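# Sort pins against the master into reject and job trays

## Task

Compare each pin with the black-banded master pin. Any pin whose size falls short of the master's by over 0.005 mm goes into the reject tray; every other pin goes into the job tray. The master stays out of both trays. At the end, both grippers must have released their parts and moved away.

## Robot and tools

Robot: two arms, left_arm and right_arm, each ending in a parallel gripper. The arms face each other across the table. left_arm's base sits on the +y side at (-0.027, +0.455, +0.039) m with quat_wxyz (+0.712, 0, 0, -0.702). right_arm's base is at (-0.035, -0.457, +0.039) m with quat_wxyz (+0.707, 0, 0, +0.708). In both base frames +z is up. Arm names do not match the sides of the images.

Frames: the scene frame has its origin at the table centre, +z up, and the table top at z = +0.020 m. Every hand pose, velocity and target for an arm, including its wrist camera pose, is given in that arm's own base frame. Fixed cameras and the table use the scene frame. The gripper's fingers point along its +x axis and close along its y axis. end_effector_position is the point between the fingers, 3 to 4 cm behind the tips. Only the last 1.5 cm of each finger's inner face is flat. Reported poses can be off by a few centimetres, more at long reach.

Row format, used by execute_actions and move: one flat list of 16 numbers covering both arms, even when only one moves. Order: left_arm x, y, z, qw, qx, qy, qz, opening, then right_arm in the same order. x, y, z is an absolute position in metres in that arm's base frame. The quaternion is an absolute orientation, w first. Opening is on a -1 to +1 scale: +1 is fully open (0.080 m), and empty fingers meet near -0.78. Going from open to closed takes at least about 0.6 s. To grip, command roughly 0.08 below the grip_measured value at first touch for full force. To hold an arm still, resend the exact pose and opening from the last result taken before it stopped moving. Keep a steady orientation by repeating the same commanded quaternion. Do not copy the drifted reading.

execute_actions(actions, cameras): actions is a list of actions. Each action is a list of up to 15 rows, and each row runs for one 1/30 s step. A short table repeats its final row until 15 steps have passed. A target over 0.6 m from the gripper along any of its axes gets refused. An empty actions list simply returns the current state and images. Each control step clips the command to within 70 mm and 16 degrees of the measured pose, so one action may fall short. The result's Hand target line shows where the arm is being sent.

move(target, speed, blend, opening_speed, blocking, cameras): target is a single 16-number row or a list of up to 15 rows, with no 0.6 m limit. Each gripper follows a straight line to its target. All paths finish together, and the whole move is capped at 10 s. speed is in m/s, from 0.002 to 0.5, default 0.25; turning is limited to twice that value in rad/s. It can be one number or one per target. blend, in metres, rounds the corners of a list. opening_speed is in units per second, 0.2 or more. With blocking=false the call returns after 0.5 s while the move continues; a new move takes over from the running one. Paths do not avoid obstacles or the other arm. Steer around an arm's own base rather than close past it. Faster moves lag more and hit harder. The move: line gives the outcome: done, off_target, moving, held, blocked or fault. limits=paced means a pose was clipped; limits=held means a check withheld steps.

wait(seconds, 0 to 10) lets time pass with the last commands held. stop() brakes a running move. zoom_image(camera, region [x0,y0,x1,y1], at most 504x504 px) enlarges part of a camera's latest image. show_instructions() displays the reference page (an instrument sheet). finished_scene(scene) ends scene 1 or 2 and cannot be undone.

Cameras: cam_head_left and cam_head_right (504x504, fixed, scene frame); cam_left_wrist and cam_right_wrist (896x504, on the hands). The calibration K, D and T_world_to_cam values are approximate. Wrist depth lines list 7x7 median depths in mm, from 70 to 1000; '-' means no value.

Result lines: Joint positions (the last value is the finger gap in metres), grip_measured (same scale as opening), grip_effort_n (motor effort, negative = closing; not pad force), Joint torques and External joint torques (an outside push toward larger joint values lowers the reading), Tool commands, and step positions after execute_actions. 'within noise' means the arm is still.

Avoid: dropping parts, releasing parts while they move, fast impacts, hard presses, anything falling off the table, and contact between the arms. Torque at a joint's limit (waist 18, shoulder 22.3, elbow 22.2, wrist pitch 5.86, wrist yaw 5.84, wrist roll 5.48 N m) freezes that arm for 10 s. Long holding, stretched poses or pushing at unreachable targets heat the motors. Past 95 °C the arm stops. Check each gripper's pose after moving and correct any tilt. Parts may occasionally be tugged or nudged.

Each tool is called in YAML: its name, and indented under it one key for each argument.

Reference images:

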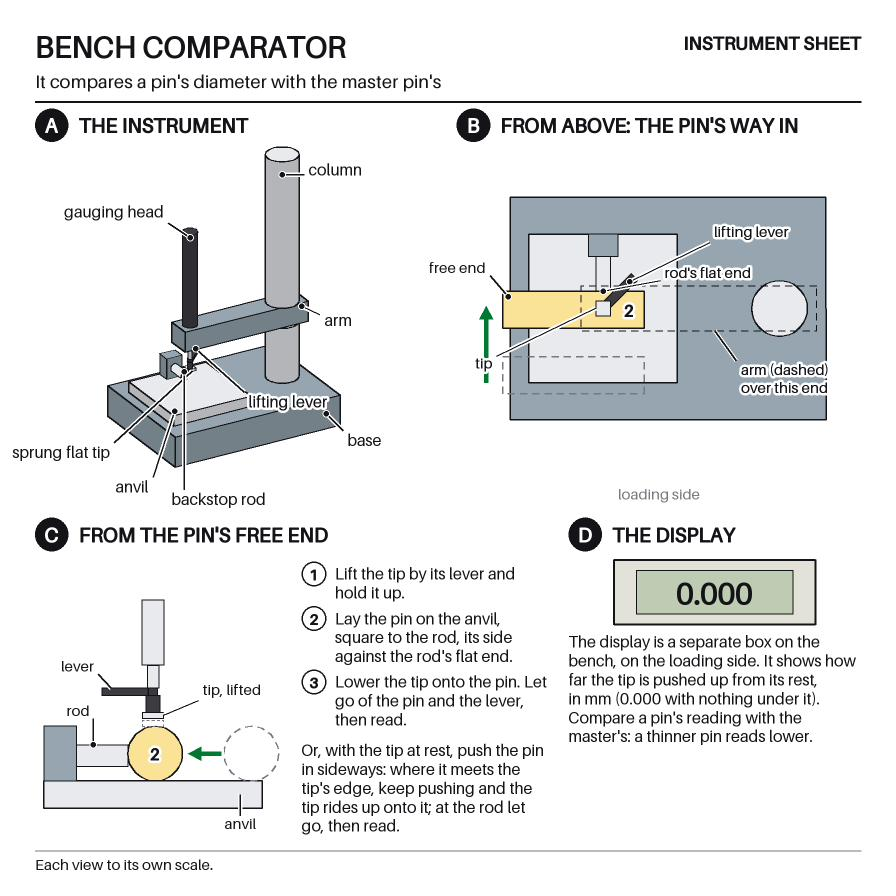

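## Session

execute_actions:
  actions: []

Scene clock: 0.00 s.
left_arm: end_effector_position=(+0.2457, -0.0836, +0.1260) grip_measured=+0.982 grip_effort_n=n/a end_effector_quat_wxyz=(+0.879, +0.371, +0.171, -0.248) | right_arm: end_effector_position=(+0.1674, -0.1593, +0.3769) grip_measured=+0.984 grip_effort_n=n/a end_effector_quat_wxyz=(+0.903, +0.321, +0.140, -0.248)
Joint positions: left_arm=[-0.294 0.714 0.296 -0.087 0.058 0.736 0.079] | right_arm=[-1.196 0.929 1.38 -1.024 -0.705 0.198 0.079]
Joint velocities: within noise
Joint torques (N m): no reading
External joint torques (N m): no reading
Motor temperatures (°C): left_arm=[29 28 29 32 34 31] | right_arm=[28 28 28 30 33 35]
Heat: left arm: hottest wrist yaw 34 °C (+0.0 °C/min); right arm: hottest wrist roll 35 °C (+0.0 °C/min).
Wrist depth (mm): cam_left_wrist=[- - 142 228 337 277 233 / 535 - 489 208 260 255 216 / - 608 455 190 231 235 204 / - 498 390 240 212 218 190 / 610 466 339 233 203 201 179 / - - 299 258 222 - 165 / - - 275 239 205 85 -] | cam_right_wrist=[- - - - - - - / - - - - - - - / 775 - - 780 - - - / 636 776 851 684 559 484 - / - 597 708 597 528 105 389 / - - 647 547 481 80 - / - - 587 502 443 - -]
Hand target: left_arm +0.2458, -0.0836, +0.1266; +0.879, +0.371, +0.170, -0.248 | right_arm +0.1673, -0.1589, +0.3778; +0.904, +0.320, +0.139, -0.248
Tool commands: left_gripper/opening=+0.982314 right_gripper/opening=+0.984109

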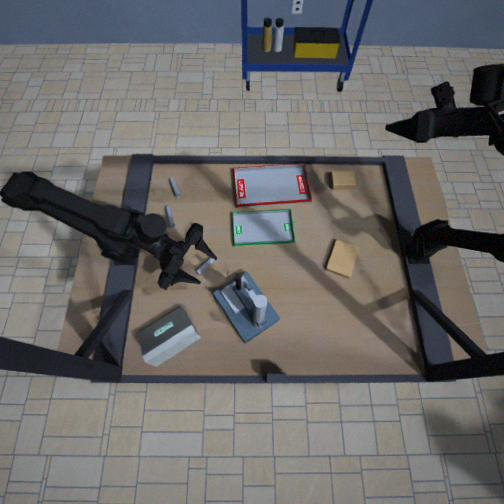

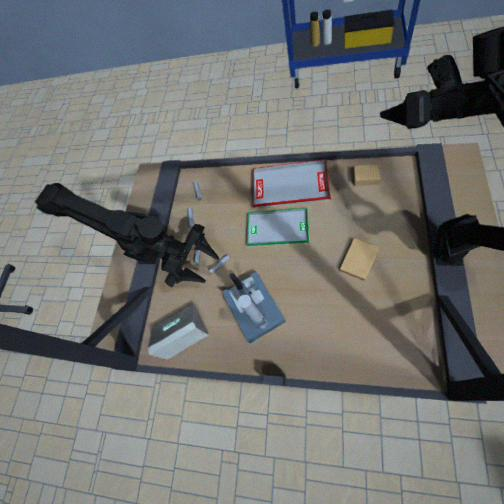

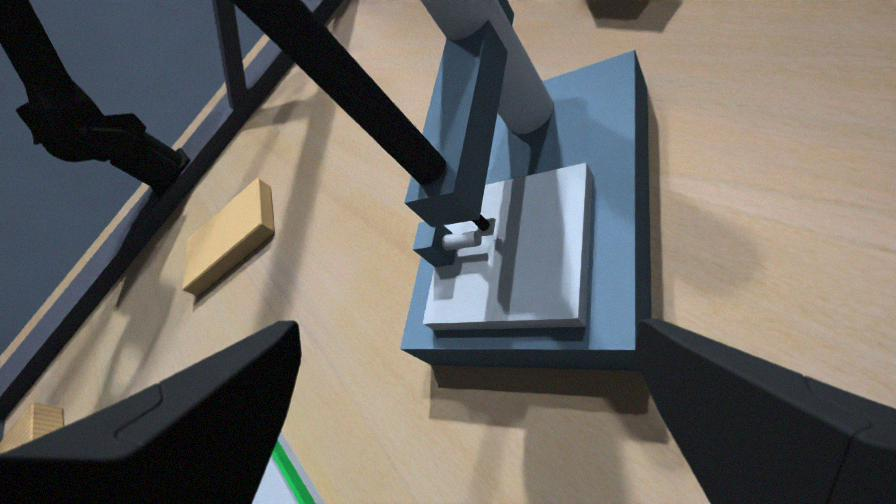

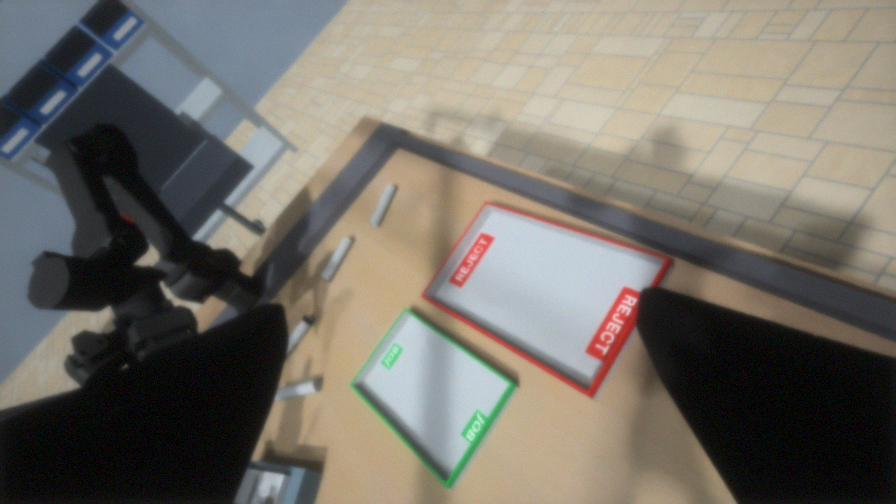

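zoom_image:
  camera: "cam_head_left"
  region: [120, 150, 320, 370]

zoom_image:
  camera: "cam_head_right"
  region: [120, 150, 340, 370]

zoom_image:
  camera: "cam_left_wrist"
  region: [350, 0, 750, 400]

zoom_image:
  camera: "cam_right_wrist"
  region: [220, 150, 620, 504]

Scaled by 2.291 from the camera's 504x504 image, which has a finer 720x720 frame.

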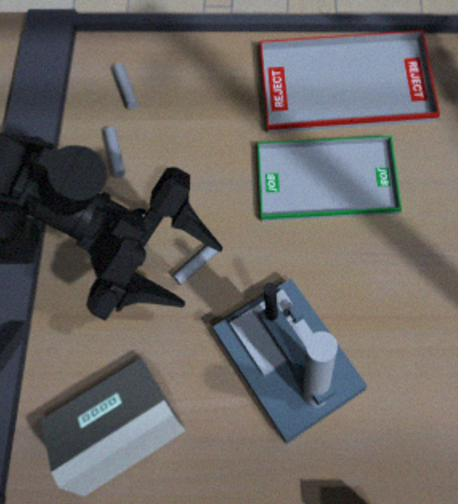

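Scaled by 2.291 from the camera's 504x504 image, which has a finer 720x720 frame.

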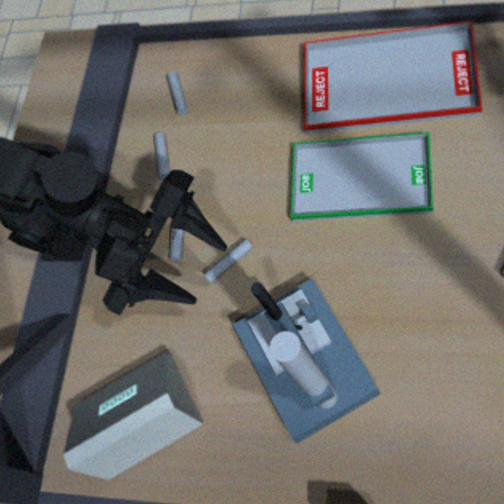

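Scaled by 1.260 from the camera's 896x504 image, which has a finer 1280x720 frame.

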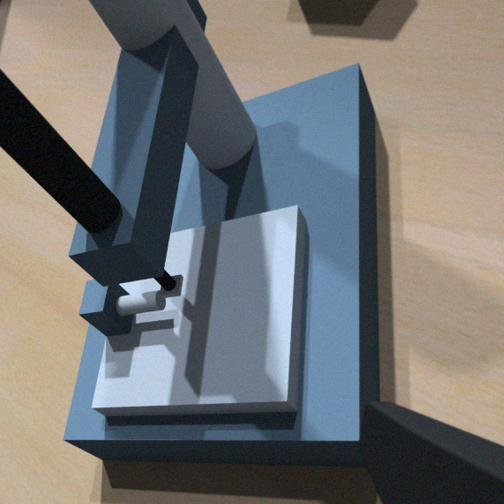

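Scaled by 1.260 from the camera's 896x504 image, which has a finer 1280x720 frame.

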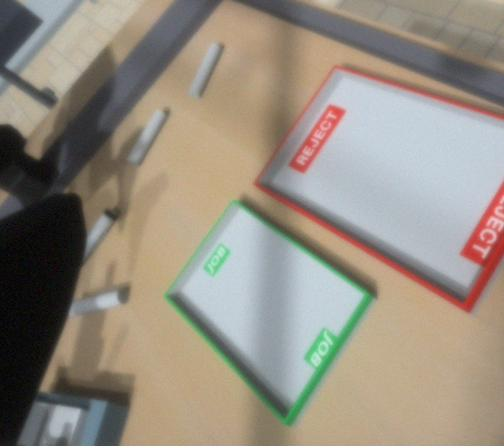

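zoom_image:
  camera: "cam_head_left"
  region: [130, 300, 210, 370]

zoom_image:
  camera: "cam_head_right"
  region: [140, 295, 220, 365]

Scaled by 6.300 from the camera's 504x504 image, which has a finer 720x720 frame.

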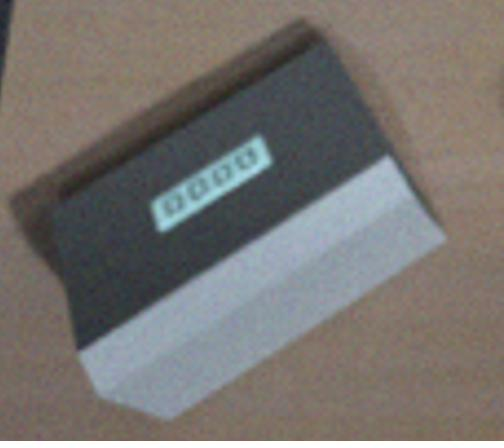

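Scaled by 6.300 from the camera's 504x504 image, which has a finer 720x720 frame.

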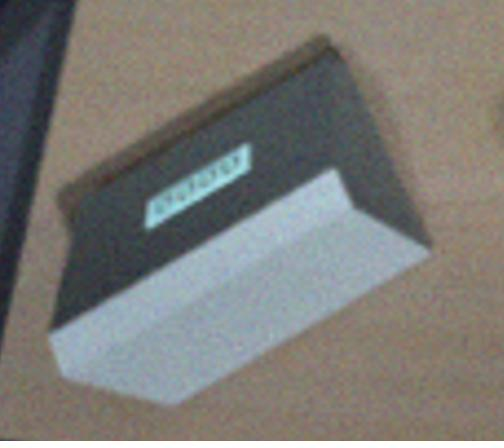

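move:
  target: [0.18, 0.03, 0.30, 0.819, 0, 0.574, 0, 0.98, 0.1674, -0.1593, 0.3769, 0.903, 0.321, 0.140, -0.248, 0.984]

Scene clock: 41.67 s.
left_arm: end_effector_position=(+0.1807, +0.0302, +0.2960) grip_measured=+0.982 grip_effort_n=-15.1 end_effector_quat_wxyz=(+0.843, +0.009, +0.538, +0.009) | right_arm: end_effector_position=(+0.1674, -0.1593, +0.3769) grip_measured=+0.984 grip_effort_n=-4.0 end_effector_quat_wxyz=(+0.903, +0.321, +0.140, -0.248)
Joint positions: left_arm=[0.221 1.079 1.515 -1.577 0.067 0.206 0.079] | right_arm=[-1.196 0.929 1.38 -1.024 -0.705 0.198 0.079]
Joint velocities: within noise
Joint torques (N m): left_arm=[0.34 -2.18 6.31 0.75 0.22 -0.06] | right_arm=[-0.04 -1.63 5.98 1.36 -0.25 -0.01]
External joint torques (N m): left_arm=[0.35 -0.64 1.18 -0.26 0.18 -0.06] | right_arm=[-0.04 -0.65 0.45 -0.1 -0.03 0.01]
Motor temperatures (°C): left_arm=[29 29 32 37 34 31] | right_arm=[28 29 34 36 33 35]
Heat: left arm: hottest wrist pitch 37 °C (+7.2 °C/min); right arm: hottest wrist pitch 36 °C (+8.6 °C/min).
Wrist depth (mm): cam_left_wrist=[408 412 414 417 420 388 422 / 397 405 409 412 391 372 417 / 401 403 404 407 407 409 411 / 396 397 401 401 402 405 343 / 390 393 395 396 398 366 322 / 388 - 388 391 391 - 318 / - - 385 386 387 85 -] | cam_right_wrist=[- - - - - - - / - - - - - - - / 505 - 996 790 - - - / - 835 872 680 559 483 - / - 830 722 598 533 105 387 / - - 656 553 482 80 - / - - 586 501 443 - -]
Hand target: left_arm +0.1803, +0.0300, +0.2994; +0.846, +0.007, +0.533, +0.010 | right_arm +0.1674, -0.1593, +0.3769; +0.903, +0.321, +0.140, -0.248
Off the commanded pose: left_arm 0.004 m, 5 deg | right_arm 0.000 m, 0 deg.
joint sent to its limit (left arm) — joint 4 (wrist pitch), lower limit. The joint targets are off in orientation, not in position.
move: off_target (left_arm)
camera_calibration:
cam_left_wrist: T_world_to_cam=[[-0.00188688, -0.999897, 0.0142016, 0.0326384], [-0.995202, 0.000488362, -0.0978422, 0.241139], [0.0978253, -0.0143181, -0.995101, 0.357121], [0, 0, 0, 1]] pos_world=[0.205108, 0.0376306, 0.378501]

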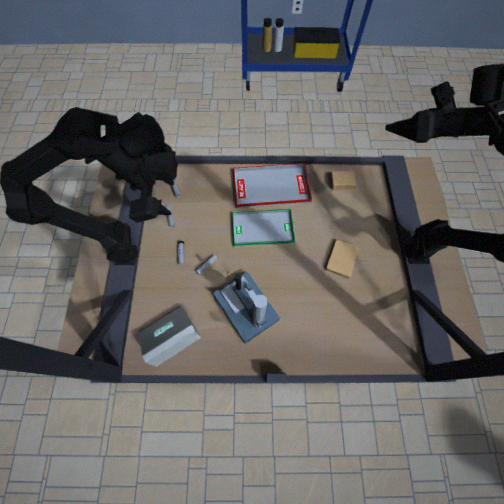

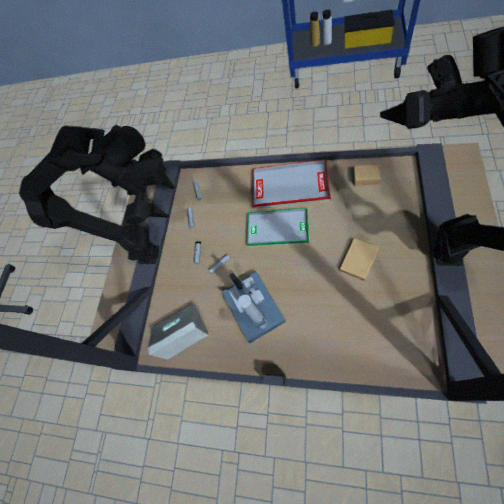

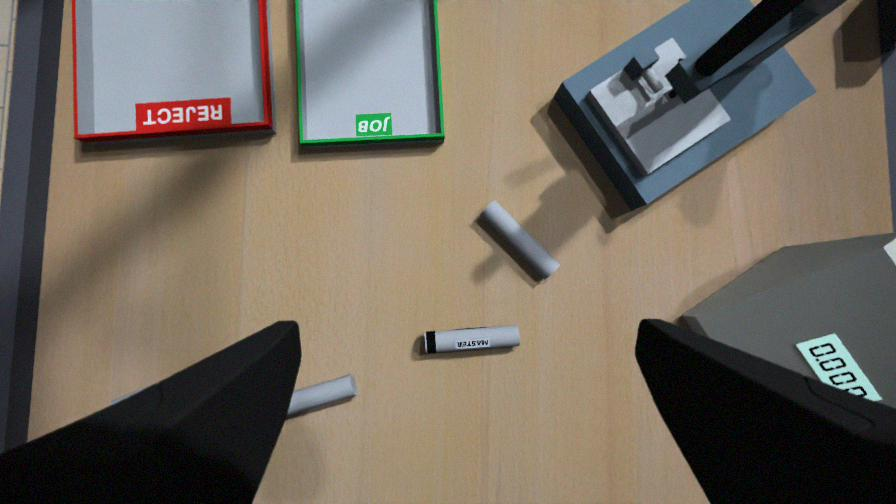

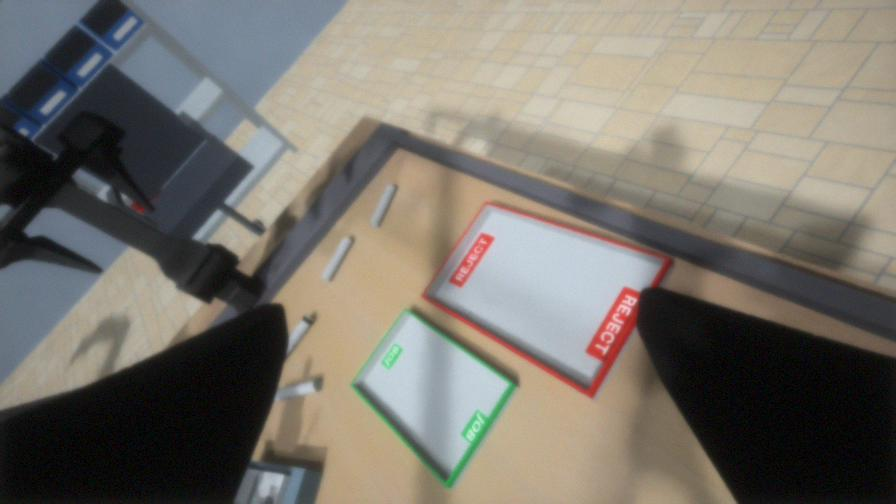

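zoom_image:
  camera: "cam_left_wrist"
  region: [280, 150, 640, 504]

zoom_image:
  camera: "cam_left_wrist"
  region: [540, 0, 840, 220]

zoom_image:
  camera: "cam_head_left"
  region: [150, 160, 290, 300]

Scaled by 1.400 from the camera's 896x504 image, which has a finer 1280x720 frame.

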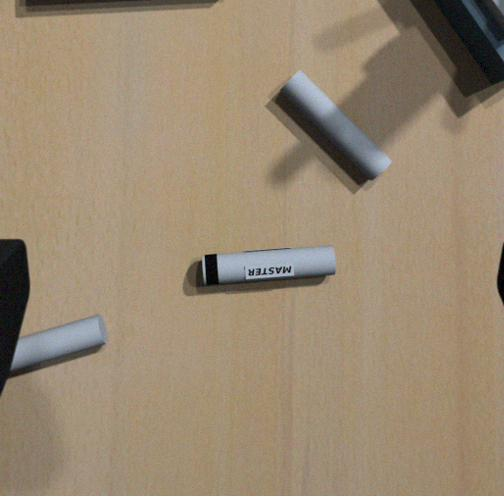

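Scaled by 1.680 from the camera's 896x504 image, which has a finer 1280x720 frame.

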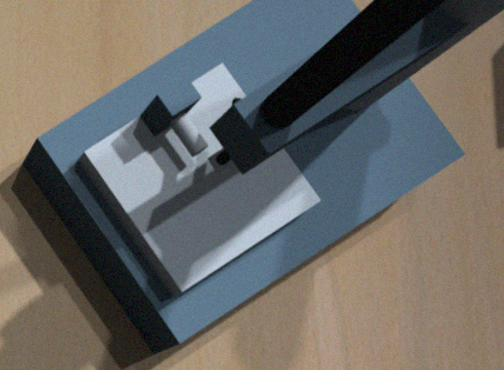

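Scaled by 3.600 from the camera's 504x504 image, which has a finer 720x720 frame.

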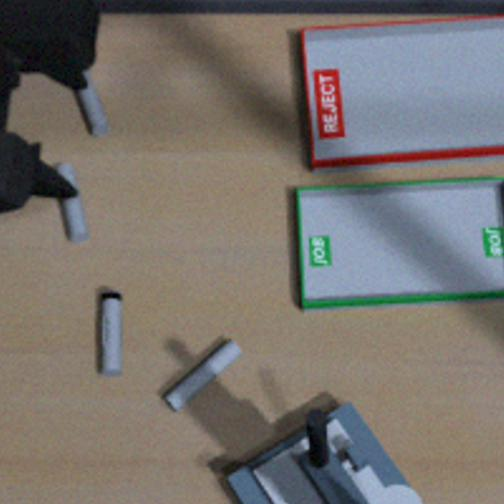

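move:
  target: [0.1686, 0.0408, 0.10, 0.4193, -0.5753, 0.5464, 0.4414, 0.33, 0.1674, -0.1593, 0.3769, 0.903, 0.321, 0.140, -0.248, 0.984]
  cameras: ["cam_head_left", "cam_left_wrist"]

Scene clock: 92.97 s.
left_arm: end_effector_position=(+0.1705, +0.0419, +0.1033) grip_measured=+0.333 grip_effort_n=-18.8 end_effector_quat_wxyz=(-0.427, +0.574, -0.543, -0.440) | right_arm: end_effector_position=(+0.1674, -0.1593, +0.3769) grip_measured=+0.984 grip_effort_n=-3.0 end_effector_quat_wxyz=(+0.903, +0.321, +0.140, -0.248)
Joint positions: left_arm=[0.443 1.269 0.873 -1.263 0.236 -1.161 0.05] | right_arm=[-1.196 0.929 1.38 -1.024 -0.705 0.198 0.079]
Joint velocities: within noise
Joint torques (N m): left_arm=[0.31 -2.95 4.08 0.2 0.28 -0.07] | right_arm=[-0.04 -1.63 5.98 1.36 -0.25 -0.01]
External joint torques (N m): left_arm=[0.29 0.26 -1.4 0.04 0.18 -0.07] | right_arm=[-0.05 -0.63 0.46 -0.09 -0.03 0.02]
Motor temperatures (°C): left_arm=[29 29 34 34 34 31] | right_arm=[28 29 36 38 33 35]
Heat: left arm: hottest elbow 34 °C (+2.0 °C/min); right arm: hottest wrist pitch 38 °C (+3.0 °C/min).
Wrist depth (mm): cam_left_wrist=[150 152 154 155 157 158 160 / 163 163 166 168 170 172 175 / 174 179 182 178 186 190 188 / 175 198 200 198 206 206 212 / 191 219 217 227 220 234 238 / 213 - 85 258 246 81 250 / - - 292 292 299 - -] | cam_right_wrist=[- - - - - - - / - - - - - - - / 528 533 976 797 - - - / - 608 850 676 562 491 - / - 637 713 601 532 105 389 / - - 660 550 489 80 - / - - 588 501 441 - -]
Hand target: left_arm +0.1685, +0.0407, +0.1001; -0.419, +0.575, -0.546, -0.441 | right_arm +0.1674, -0.1593, +0.3769; +0.903, +0.321, +0.140, -0.248
Off the commanded pose: left_arm 0.004 m, 1 deg | right_arm 0.000 m, 0 deg.
move: done
camera_calibration:
cam_left_wrist: T_world_to_cam=[[0.996755, 0.0643293, 0.0483799, -0.171381], [0.0268534, -0.832385, 0.553546, 0.00543286], [0.07588, -0.550451, -0.831412, 0.17585], [0, 0, 0, 1]] pos_world=[0.157335, 0.112344, 0.151488]
Images, in order (width x height): cam_head_left 504x504, cam_left_wrist 896x504.

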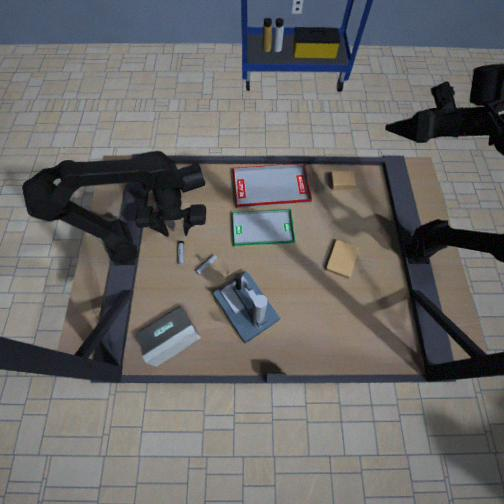

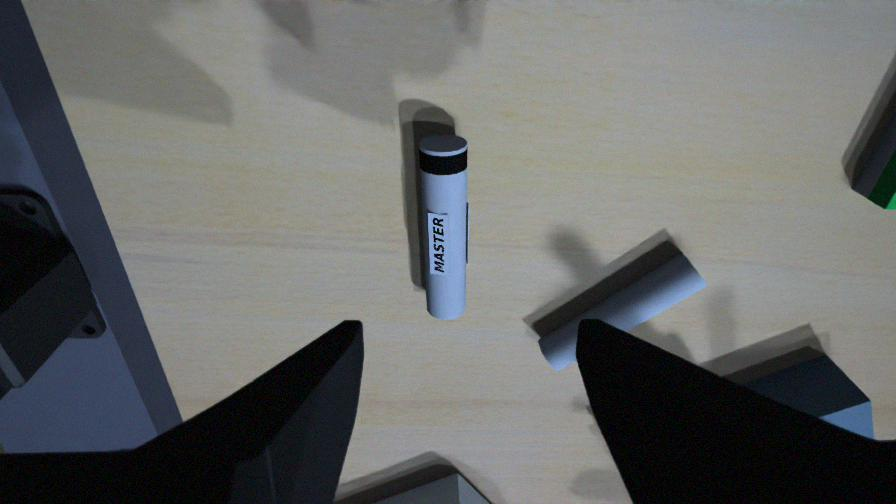

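move:
  target: [0.1686, 0.0408, 0.026, 0.4193, -0.5753, 0.5464, 0.4414, 0.33, 0.1674, -0.1593, 0.3769, 0.903, 0.321, 0.140, -0.248, 0.984]
  cameras: ["cam_left_wrist"]
  speed: 0.1

Scene clock: 102.20 s.
left_arm: end_effector_position=(+0.1715, +0.0425, +0.0290) grip_measured=+0.333 grip_effort_n=-18.8 end_effector_quat_wxyz=(-0.427, +0.574, -0.543, -0.440) | right_arm: end_effector_position=(+0.1674, -0.1593, +0.3769) grip_measured=+0.984 grip_effort_n=-4.0 end_effector_quat_wxyz=(+0.903, +0.321, +0.140, -0.248)
Joint positions: left_arm=[0.443 1.382 0.643 -0.92 0.236 -1.161 0.05] | right_arm=[-1.196 0.929 1.38 -1.024 -0.705 0.198 0.079]
Joint velocities: within noise
Joint torques (N m): left_arm=[0.23 -3.22 3.61 0.2 0.28 -0.06] | right_arm=[-0.04 -1.63 5.97 1.36 -0.25 -0.01]
External joint torques (N m): left_arm=[0.23 0.22 -1.3 0.04 0.18 -0.06] | right_arm=[-0.03 -0.69 0.49 -0.09 -0.03 0.02]
Motor temperatures (°C): left_arm=[29 29 34 34 34 31] | right_arm=[28 29 36 38 33 35]
Heat: left arm: hottest elbow 34 °C (+1.0 °C/min); right arm: hottest wrist pitch 38 °C (+2.0 °C/min).
Wrist depth (mm): cam_left_wrist=[- 84 85 86 87 87 89 / 91 91 92 93 95 96 97 / 99 100 101 103 104 105 106 / 108 109 111 109 115 116 118 / 123 122 121 108 125 129 132 / 136 131 86 134 140 81 147 / - - 162 160 167 - -] | cam_right_wrist=[- - - - - - - / - - - - - - - / 553 - 994 781 - - - / - 593 782 680 561 481 - / - 815 698 593 527 105 388 / - - 657 553 484 80 - / - - 584 503 442 - -]
Hand target: left_arm +0.1686, +0.0408, +0.0261; -0.419, +0.575, -0.546, -0.441 | right_arm +0.1674, -0.1593, +0.3769; +0.903, +0.321, +0.140, -0.248
Off the commanded pose: left_arm 0.004 m, 1 deg | right_arm 0.000 m, 0 deg.
move: done
camera_calibration:
cam_left_wrist: T_world_to_cam=[[0.996703, 0.0654664, 0.0479311, -0.168845], [0.028039, -0.832259, 0.553678, 0.0468738], [0.0761384, -0.550508, -0.83135, 0.114244], [0, 0, 0, 1]] pos_world=[0.158276, 0.112957, 0.0771165]
Images, in order (width x height): cam_left_wrist 896x504.

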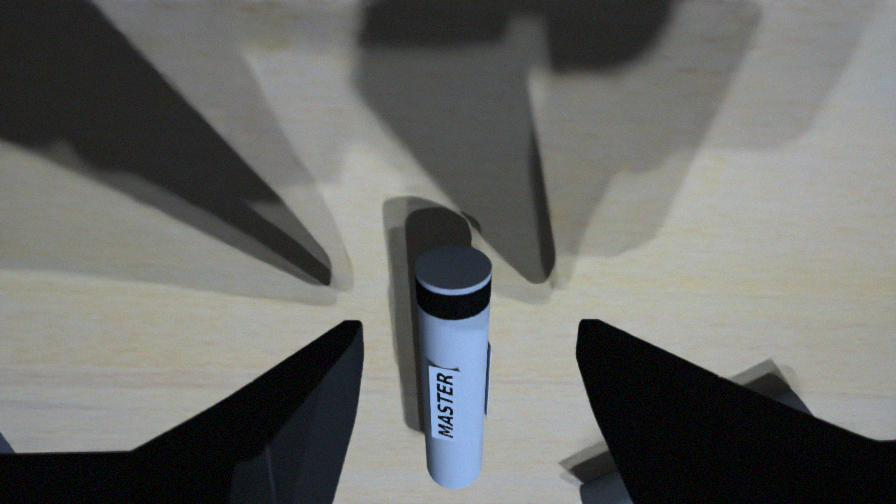

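move:
  target: [0.1656, 0.0398, 0.015, 0.4193, -0.5753, 0.5464, 0.4414, 0.33, 0.1674, -0.1593, 0.3769, 0.903, 0.321, 0.140, -0.248, 0.984]
  cameras: ["cam_left_wrist"]
  speed: 0.05

Scene clock: 105.97 s.
left_arm: end_effector_position=(+0.1686, +0.0415, +0.0178) grip_measured=+0.333 grip_effort_n=-18.8 end_effector_quat_wxyz=(-0.426, +0.574, -0.543, -0.440) | right_arm: end_effector_position=(+0.1674, -0.1593, +0.3769) grip_measured=+0.984 grip_effort_n=-4.0 end_effector_quat_wxyz=(+0.903, +0.321, +0.140, -0.248)
Joint positions: left_arm=[0.445 1.397 0.604 -0.866 0.236 -1.161 0.05] | right_arm=[-1.196 0.929 1.38 -1.024 -0.705 0.198 0.079]
Joint velocities: within noise
Joint torques (N m): left_arm=[0.3 -3.18 3.51 0.22 0.27 0.01] | right_arm=[-0.04 -1.64 5.99 1.36 -0.25 -0.01]
External joint torques (N m): left_arm=[0.29 0.26 -1.24 0.06 0.17 0.01] | right_arm=[-0.04 -0.64 0.46 -0.09 -0.03 0.02]
Motor temperatures (°C): left_arm=[29 29 33 34 34 31] | right_arm=[28 29 36 38 33 35]
Heat: left arm: hottest wrist pitch 34 °C (-2.0 °C/min); right arm: hottest wrist pitch 38 °C (+2.0 °C/min).
Wrist depth (mm): cam_left_wrist=[- 75 75 77 77 77 81 / - 80 81 82 83 84 85 / 87 88 89 90 93 92 94 / 96 97 98 99 101 102 104 / - 108 106 105 111 114 116 / 119 118 86 118 124 81 132 / - - 139 125 143 - -] | cam_right_wrist=[- - - - - - - / - - - - - - - / 577 - 993 774 - - - / - 623 788 679 556 485 - / - 803 683 599 533 106 387 / - - 657 552 487 80 - / - - 587 503 438 - -]
Hand target: left_arm +0.1656, +0.0398, +0.0151; -0.419, +0.575, -0.546, -0.441 | right_arm +0.1674, -0.1593, +0.3769; +0.903, +0.321, +0.140, -0.248
Off the commanded pose: left_arm 0.004 m, 1 deg | right_arm 0.000 m, 0 deg.
move: done
camera_calibration:
cam_left_wrist: T_world_to_cam=[[0.996635, 0.0670028, 0.0472228, -0.165419], [0.0296903, -0.832033, 0.553931, 0.0519448], [0.0764058, -0.550664, -0.831222, 0.104553], [0, 0, 0, 1]] pos_world=[0.155332, 0.111877, 0.0659444]
Images, in order (width x height): cam_left_wrist 896x504.

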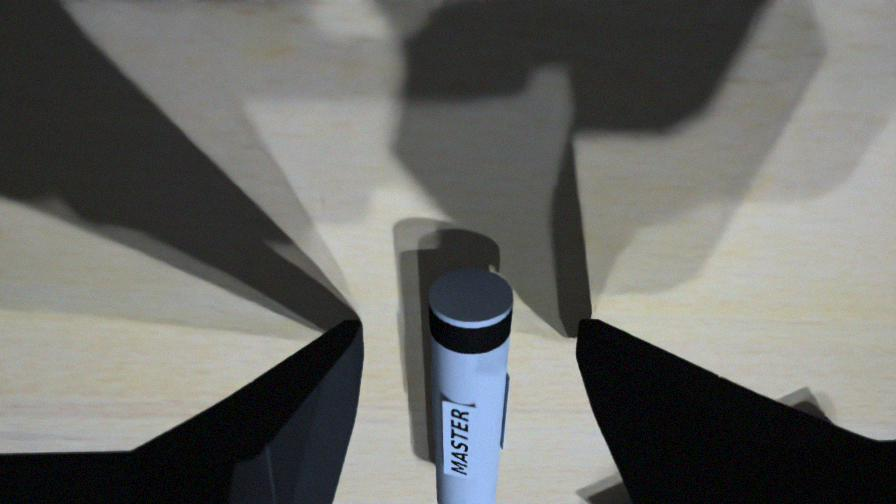

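move:
  target:
    - [0.1656, 0.0398, 0.0175, 0.4193, -0.5753, 0.5464, 0.4414, 0.33, 0.1674, -0.1593, 0.3769, 0.903, 0.321, 0.140, -0.248, 0.984]
    - [0.1656, 0.0398, 0.0175, 0.4193, -0.5753, 0.5464, 0.4414, -0.52, 0.1674, -0.1593, 0.3769, 0.903, 0.321, 0.140, -0.248, 0.984]
  cameras: ["cam_left_wrist"]
  speed: 0.05
  opening_speed: 0.8

Scene clock: 114.10 s.
left_arm: end_effector_position=(+0.1666, +0.0405, +0.0179) grip_measured=-0.472 grip_effort_n=-83.5 end_effector_quat_wxyz=(-0.422, +0.574, -0.546, -0.442) | right_arm: end_effector_position=(+0.1674, -0.1593, +0.3769) grip_measured=+0.984 grip_effort_n=-3.5 end_effector_quat_wxyz=(+0.903, +0.321, +0.140, -0.248)
Joint positions: left_arm=[0.446 1.397 0.603 -0.876 0.237 -1.161 0.014] | right_arm=[-1.196 0.929 1.38 -1.024 -0.705 0.198 0.079]
Joint velocities: within noise
Joint torques (N m): left_arm=[0.22 -3.96 4.24 0.02 0.24 0.02] | right_arm=[-0.04 -1.63 5.98 1.36 -0.25 -0.01]
External joint torques (N m): left_arm=[0.22 -0.54 -0.45 -0.1 0.14 0.02] | right_arm=[-0.03 -0.7 0.47 -0.1 -0.04 0.02]
Motor temperatures (°C): left_arm=[29 29 33 34 34 31] | right_arm=[28 29 36 38 33 35]
Heat: left arm: hottest wrist pitch 34 °C (-2.0 °C/min); right arm: hottest wrist pitch 38 °C (+1.0 °C/min).
Wrist depth (mm): cam_left_wrist=[- 76 75 77 77 77 81 / - 81 82 82 83 84 85 / 88 88 89 90 93 92 93 / 97 98 99 99 101 103 104 / 110 109 110 95 111 115 116 / 121 123 - 104 82 130 132 / - - - 115 - - -] | cam_right_wrist=[- - - - - - - / - - - - - - - / 572 - - 777 - - - / - 617 795 685 560 484 - / - 808 699 602 520 105 386 / - - 655 553 480 80 - / - - 585 501 441 - -]
Hand target: left_arm +0.1656, +0.0398, +0.0175; -0.419, +0.575, -0.546, -0.441 | right_arm +0.1674, -0.1593, +0.3769; +0.903, +0.321, +0.140, -0.248
Off the commanded pose: left_arm 0.001 m, 0 deg | right_arm 0.000 m, 0 deg.
move: done
camera_calibration:
cam_left_wrist: T_world_to_cam=[[0.996964, 0.0681094, 0.0377228, -0.163282], [0.035501, -0.828874, 0.558307, 0.0499359], [0.0692934, -0.555273, -0.828776, 0.105572], [0, 0, 0, 1]] pos_world=[0.153698, 0.111133, 0.0657754]
Images, in order (width x height): cam_left_wrist 896x504.

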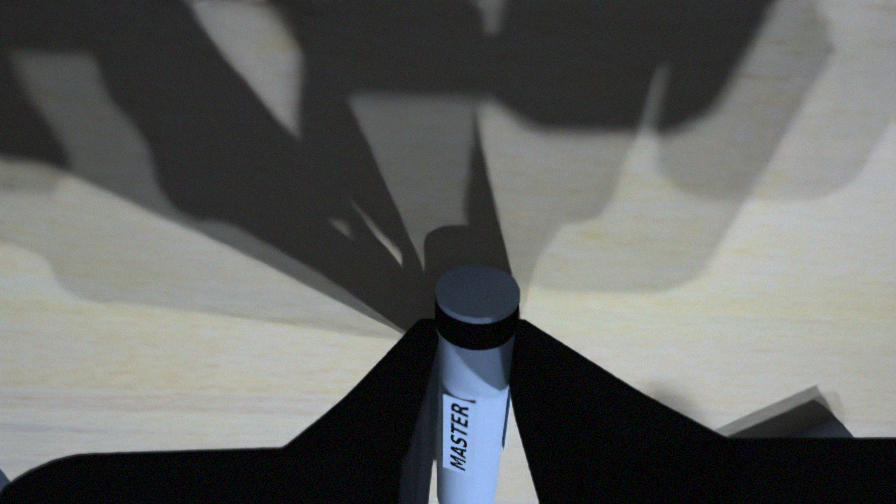

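move:
  target:
    - [0.1656, 0.0398, 0.14, 0.4193, -0.5753, 0.5464, 0.4414, -0.52, 0.1674, -0.1593, 0.3769, 0.903, 0.321, 0.140, -0.248, 0.984]
    - [0.280, -0.125, 0.18, 0.2909, -0.6969, 0.3792, 0.5348, -0.52, 0.1674, -0.1593, 0.3769, 0.903, 0.321, 0.140, -0.248, 0.984]
  speed: [0.1, 0.25]
  blend: [0.03, 0]
  cameras: ["cam_left_wrist", "cam_head_left","cam_head_right"]

Scene clock: 123.93 s.
left_arm: end_effector_position=(+0.2772, -0.1235, +0.1769) grip_measured=-0.472 grip_effort_n=-83.5 end_effector_quat_wxyz=(-0.289, +0.694, -0.381, -0.538) | right_arm: end_effector_position=(+0.1674, -0.1593, +0.3769) grip_measured=+0.984 grip_effort_n=-4.0 end_effector_quat_wxyz=(+0.903, +0.321, +0.140, -0.248)
Joint positions: left_arm=[-0.339 1.526 1.372 -1.217 0.162 -2.502 0.014] | right_arm=[-1.196 0.929 1.38 -1.024 -0.705 0.198 0.079]
Joint velocities: within noise
Joint torques (N m): left_arm=[-0.29 -5.84 7.58 0.43 -0.05 -0.06] | right_arm=[-0.04 -1.63 5.99 1.36 -0.25 -0.01]
External joint torques (N m): left_arm=[-0.27 -0.24 1.7 -0.13 -0.13 -0.06] | right_arm=[-0.04 -0.62 0.45 -0.1 -0.03 0.02]
Motor temperatures (°C): left_arm=[29 29 33 34 34 31] | right_arm=[28 29 36 39 33 35]
Heat: left arm: hottest wrist pitch 34 °C (-1.0 °C/min); right arm: hottest wrist pitch 39 °C (+2.0 °C/min).
Wrist depth (mm): cam_left_wrist=[217 218 220 221 223 225 227 / 202 204 239 237 235 240 247 / 195 198 261 253 221 263 270 / 190 193 287 250 234 297 299 / 184 187 320 93 184 332 335 / - 193 - 104 82 375 381 / - - - 115 - - -] | cam_right_wrist=[- - - - - - - / - - - - - - - / 643 - - 782 - - - / - 815 863 691 561 486 - / - 811 726 604 533 106 389 / - - 656 550 482 80 - / - - 586 502 440 - -]
Hand target: left_arm +0.2799, -0.1250, +0.1800; -0.291, +0.697, -0.379, -0.535 | right_arm +0.1674, -0.1593, +0.3769; +0.903, +0.321, +0.140, -0.248
Off the commanded pose: left_arm 0.004 m, 1 deg | right_arm 0.000 m, 0 deg.
move: done
camera_calibration:
cam_left_wrist: T_world_to_cam=[[0.828306, 0.559611, 0.027287, -0.159074], [0.451735, -0.695857, 0.558318, -0.277647], [0.331429, -0.450132, -0.829178, 0.0790332], [0, 0, 0, 1]] pos_world=[0.230991, -0.0686078, 0.224889]
Images, in order (width x height): cam_head_left 504x504, cam_head_right 504x504, cam_left_wrist 896x504.

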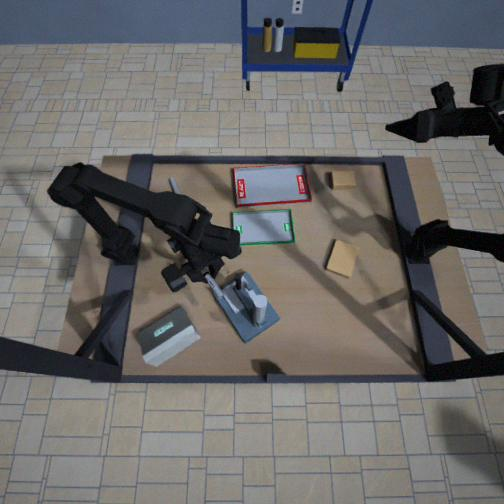

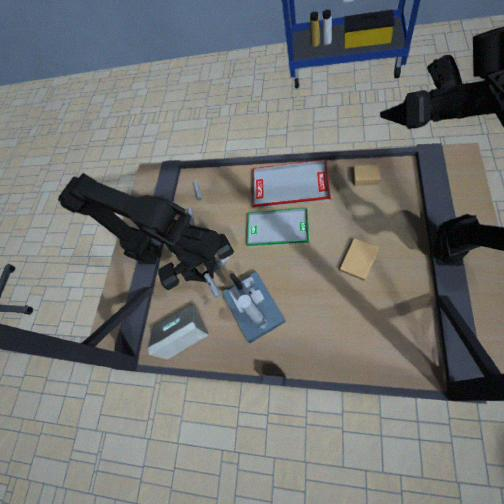

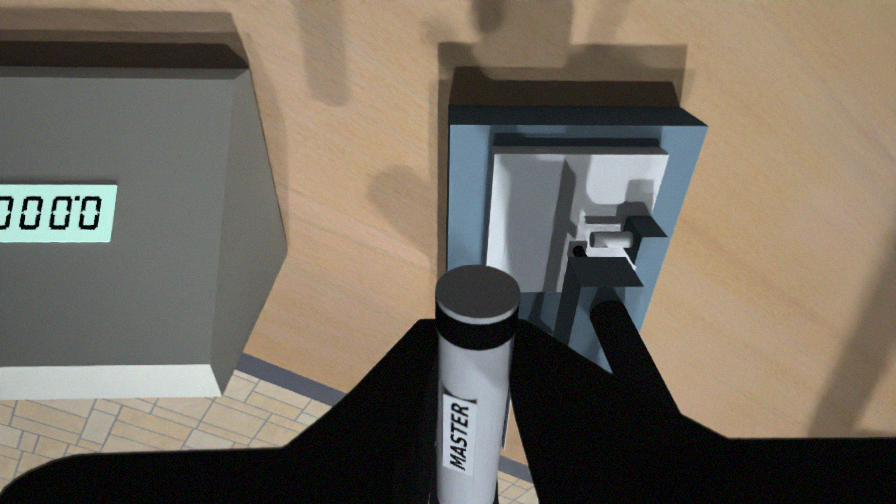

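zoom_image:
  camera: "cam_left_wrist"
  region: [420, 50, 740, 350]

Scaled by 1.575 from the camera's 896x504 image, which has a finer 1280x720 frame.

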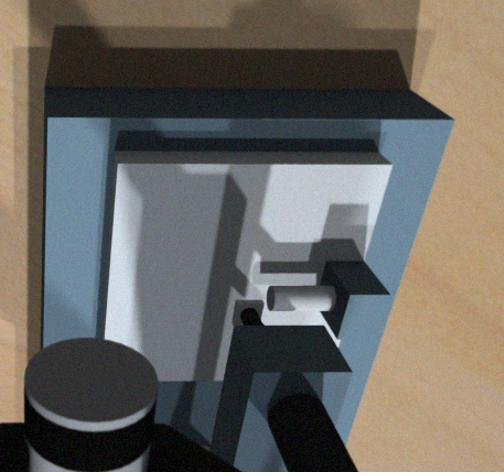

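move:
  target: [0.3065, -0.1075, 0.097, 0.2909, -0.6969, 0.3792, 0.5348, -0.52, 0.1674, -0.1593, 0.3769, 0.903, 0.321, 0.140, -0.248, 0.984]
  speed: 0.15
  cameras: ["cam_left_wrist"]

zoom_image:
  camera: "cam_left_wrist"
  region: [350, 50, 796, 504]

Scene clock: 156.93 s.
left_arm: end_effector_position=(+0.3079, -0.1079, +0.1001) grip_measured=-0.472 grip_effort_n=-83.5 end_effector_quat_wxyz=(-0.294, +0.699, -0.376, -0.532) | right_arm: end_effector_position=(+0.1674, -0.1593, +0.3769) grip_measured=+0.984 grip_effort_n=-4.0 end_effector_quat_wxyz=(+0.903, +0.321, +0.140, -0.248)
Joint positions: left_arm=[-0.26 1.629 1.168 -0.906 0.168 -2.421 0.014] | right_arm=[-1.196 0.929 1.38 -1.024 -0.705 0.198 0.079]
Joint velocities: within noise
Joint torques (N m): left_arm=[0.27 -6.75 4.75 0.69 0.32 0.09] | right_arm=[-0.05 -1.63 5.99 1.36 -0.25 -0.01]
External joint torques (N m): left_arm=[0.25 -0.47 -1.13 0.08 0.24 0.09] | right_arm=[-0.05 -0.68 0.47 -0.1 -0.03 0.02]
Motor temperatures (°C): left_arm=[29 31 34 33 34 31] | right_arm=[28 29 37 39 33 35]
Heat: left arm: hottest elbow 34 °C (+0.0 °C/min); right arm: hottest wrist pitch 39 °C (+1.0 °C/min).
Wrist depth (mm): cam_left_wrist=[145 146 147 149 151 153 155 / 157 158 160 163 164 166 169 / 166 173 172 157 159 175 185 / 173 191 189 148 154 199 206 / 173 209 215 93 162 227 231 / 172 238 - 104 82 257 264 / - - - 115 - - -] | cam_right_wrist=[- - - - - - - / - - - - - - - / 659 - - 776 - - - / - 818 851 682 558 481 - / 467 814 710 602 531 106 388 / - - 648 546 482 80 - / - - 582 500 440 - -]
Hand target: left_arm +0.3065, -0.1076, +0.0970; -0.291, +0.697, -0.379, -0.535 | right_arm +0.1674, -0.1593, +0.3769; +0.903, +0.321, +0.140, -0.248
Off the commanded pose: left_arm 0.003 m, 1 deg | right_arm 0.000 m, 0 deg.
move: done
camera_calibration:
cam_left_wrist: T_world_to_cam=[[0.827416, 0.559727, 0.0456919, -0.192682], [0.441187, -0.698209, 0.563789, -0.235247], [0.347471, -0.44633, -0.824654, 0.00720645], [0, 0, 0, 1]] pos_world=[0.260712, -0.0531854, 0.147376]
Images, in order (width x height): cam_left_wrist 896x504.

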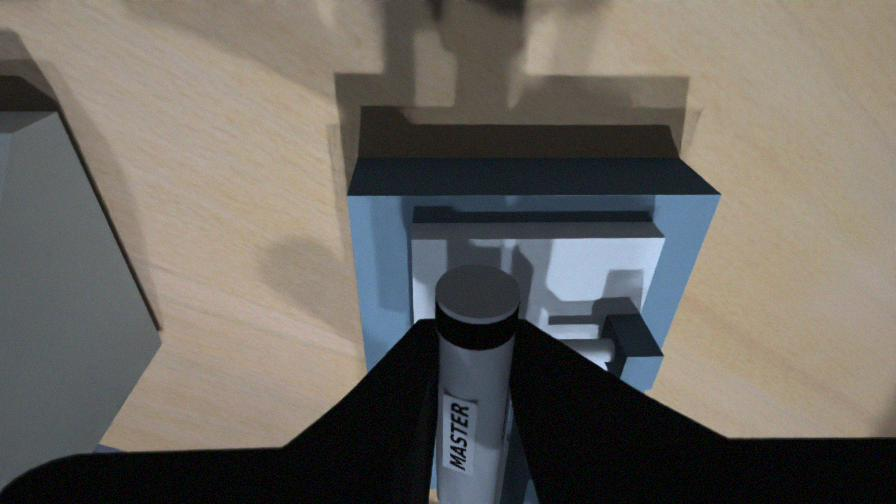

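Scaled by 1.110 from the camera's 896x504 image, which has a finer 1280x720 frame.

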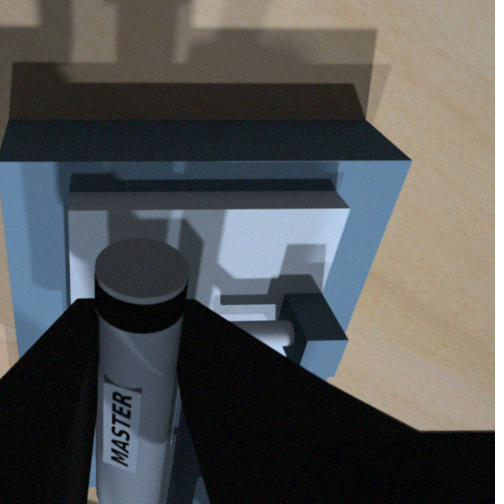

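move:
  target: [0.3050, -0.1065, 0.068, 0.2909, -0.6969, 0.3792, 0.5348, -0.52, 0.1674, -0.1593, 0.3769, 0.903, 0.321, 0.140, -0.248, 0.984]
  speed: 0.08
  cameras: ["cam_left_wrist"]

zoom_image:
  camera: "cam_left_wrist"
  region: [300, 100, 700, 504]

Scene clock: 163.17 s.
left_arm: end_effector_position=(+0.3068, -0.1070, +0.0714) grip_measured=-0.472 grip_effort_n=-83.5 end_effector_quat_wxyz=(-0.294, +0.699, -0.376, -0.532) | right_arm: end_effector_position=(+0.1674, -0.1593, +0.3769) grip_measured=+0.984 grip_effort_n=-4.0 end_effector_quat_wxyz=(+0.903, +0.321, +0.140, -0.248)
Joint positions: left_arm=[-0.258 1.655 1.076 -0.788 0.169 -2.419 0.014] | right_arm=[-1.196 0.929 1.38 -1.024 -0.705 0.198 0.079]
Joint velocities: within noise
Joint torques (N m): left_arm=[0.3 -6.66 4.54 0.71 0.32 0.09] | right_arm=[-0.04 -1.63 5.98 1.36 -0.25 -0.01]
External joint torques (N m): left_arm=[0.33 -0.32 -1.14 0.12 0.24 0.09] | right_arm=[-0.04 -0.66 0.48 -0.09 -0.03 0.02]
Motor temperatures (°C): left_arm=[29 31 34 33 34 31] | right_arm=[28 29 37 39 33 35]
Heat: left arm: hottest elbow 34 °C (+1.0 °C/min); right arm: hottest wrist pitch 39 °C (+1.0 °C/min).
Wrist depth (mm): cam_left_wrist=[119 120 122 123 124 126 127 / 129 130 131 134 135 137 138 / 141 142 144 144 146 148 152 / 155 157 155 129 131 132 169 / 166 174 173 95 126 138 190 / 171 196 - 104 82 208 217 / - - - 115 - - -] | cam_right_wrist=[- - - - - - - / - - - - - - - / - - 992 773 - - - / - 821 871 692 557 484 - / 451 816 721 602 527 105 388 / - - 650 548 488 80 - / - - 583 501 440 - -]
Hand target: left_arm +0.3049, -0.1065, +0.0680; -0.291, +0.697, -0.379, -0.535 | right_arm +0.1674, -0.1593, +0.3769; +0.903, +0.321, +0.140, -0.248
Off the commanded pose: left_arm 0.004 m, 1 deg | right_arm 0.000 m, 0 deg.
move: done
camera_calibration:
cam_left_wrist: T_world_to_cam=[[0.827374, 0.55973, 0.0464085, -0.190987], [0.440588, -0.698061, 0.56444, -0.21781], [0.34833, -0.446556, -0.824168, -0.016024], [0, 0, 0, 1]] pos_world=[0.259564, -0.0522994, 0.118598]
Images, in order (width x height): cam_left_wrist 896x504.

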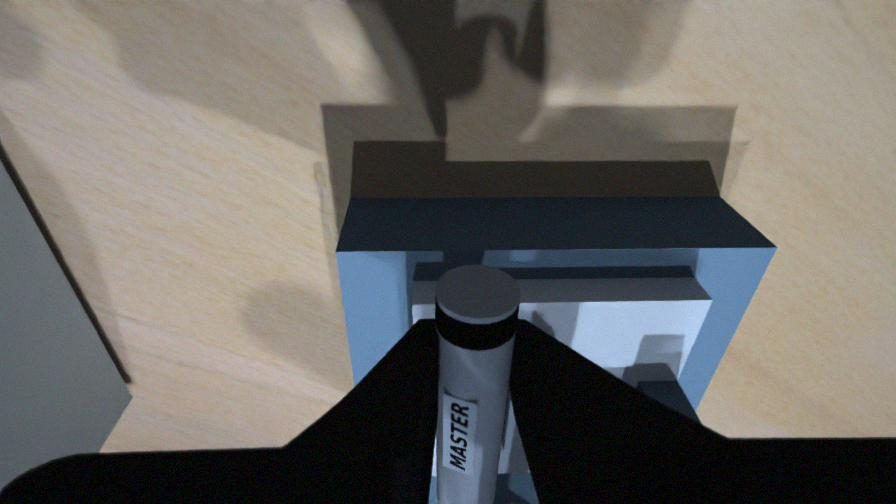

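Scaled by 1.248 from the camera's 896x504 image, which has a finer 1280x720 frame.

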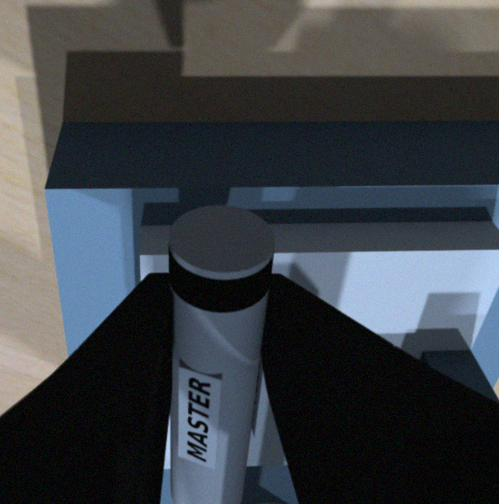

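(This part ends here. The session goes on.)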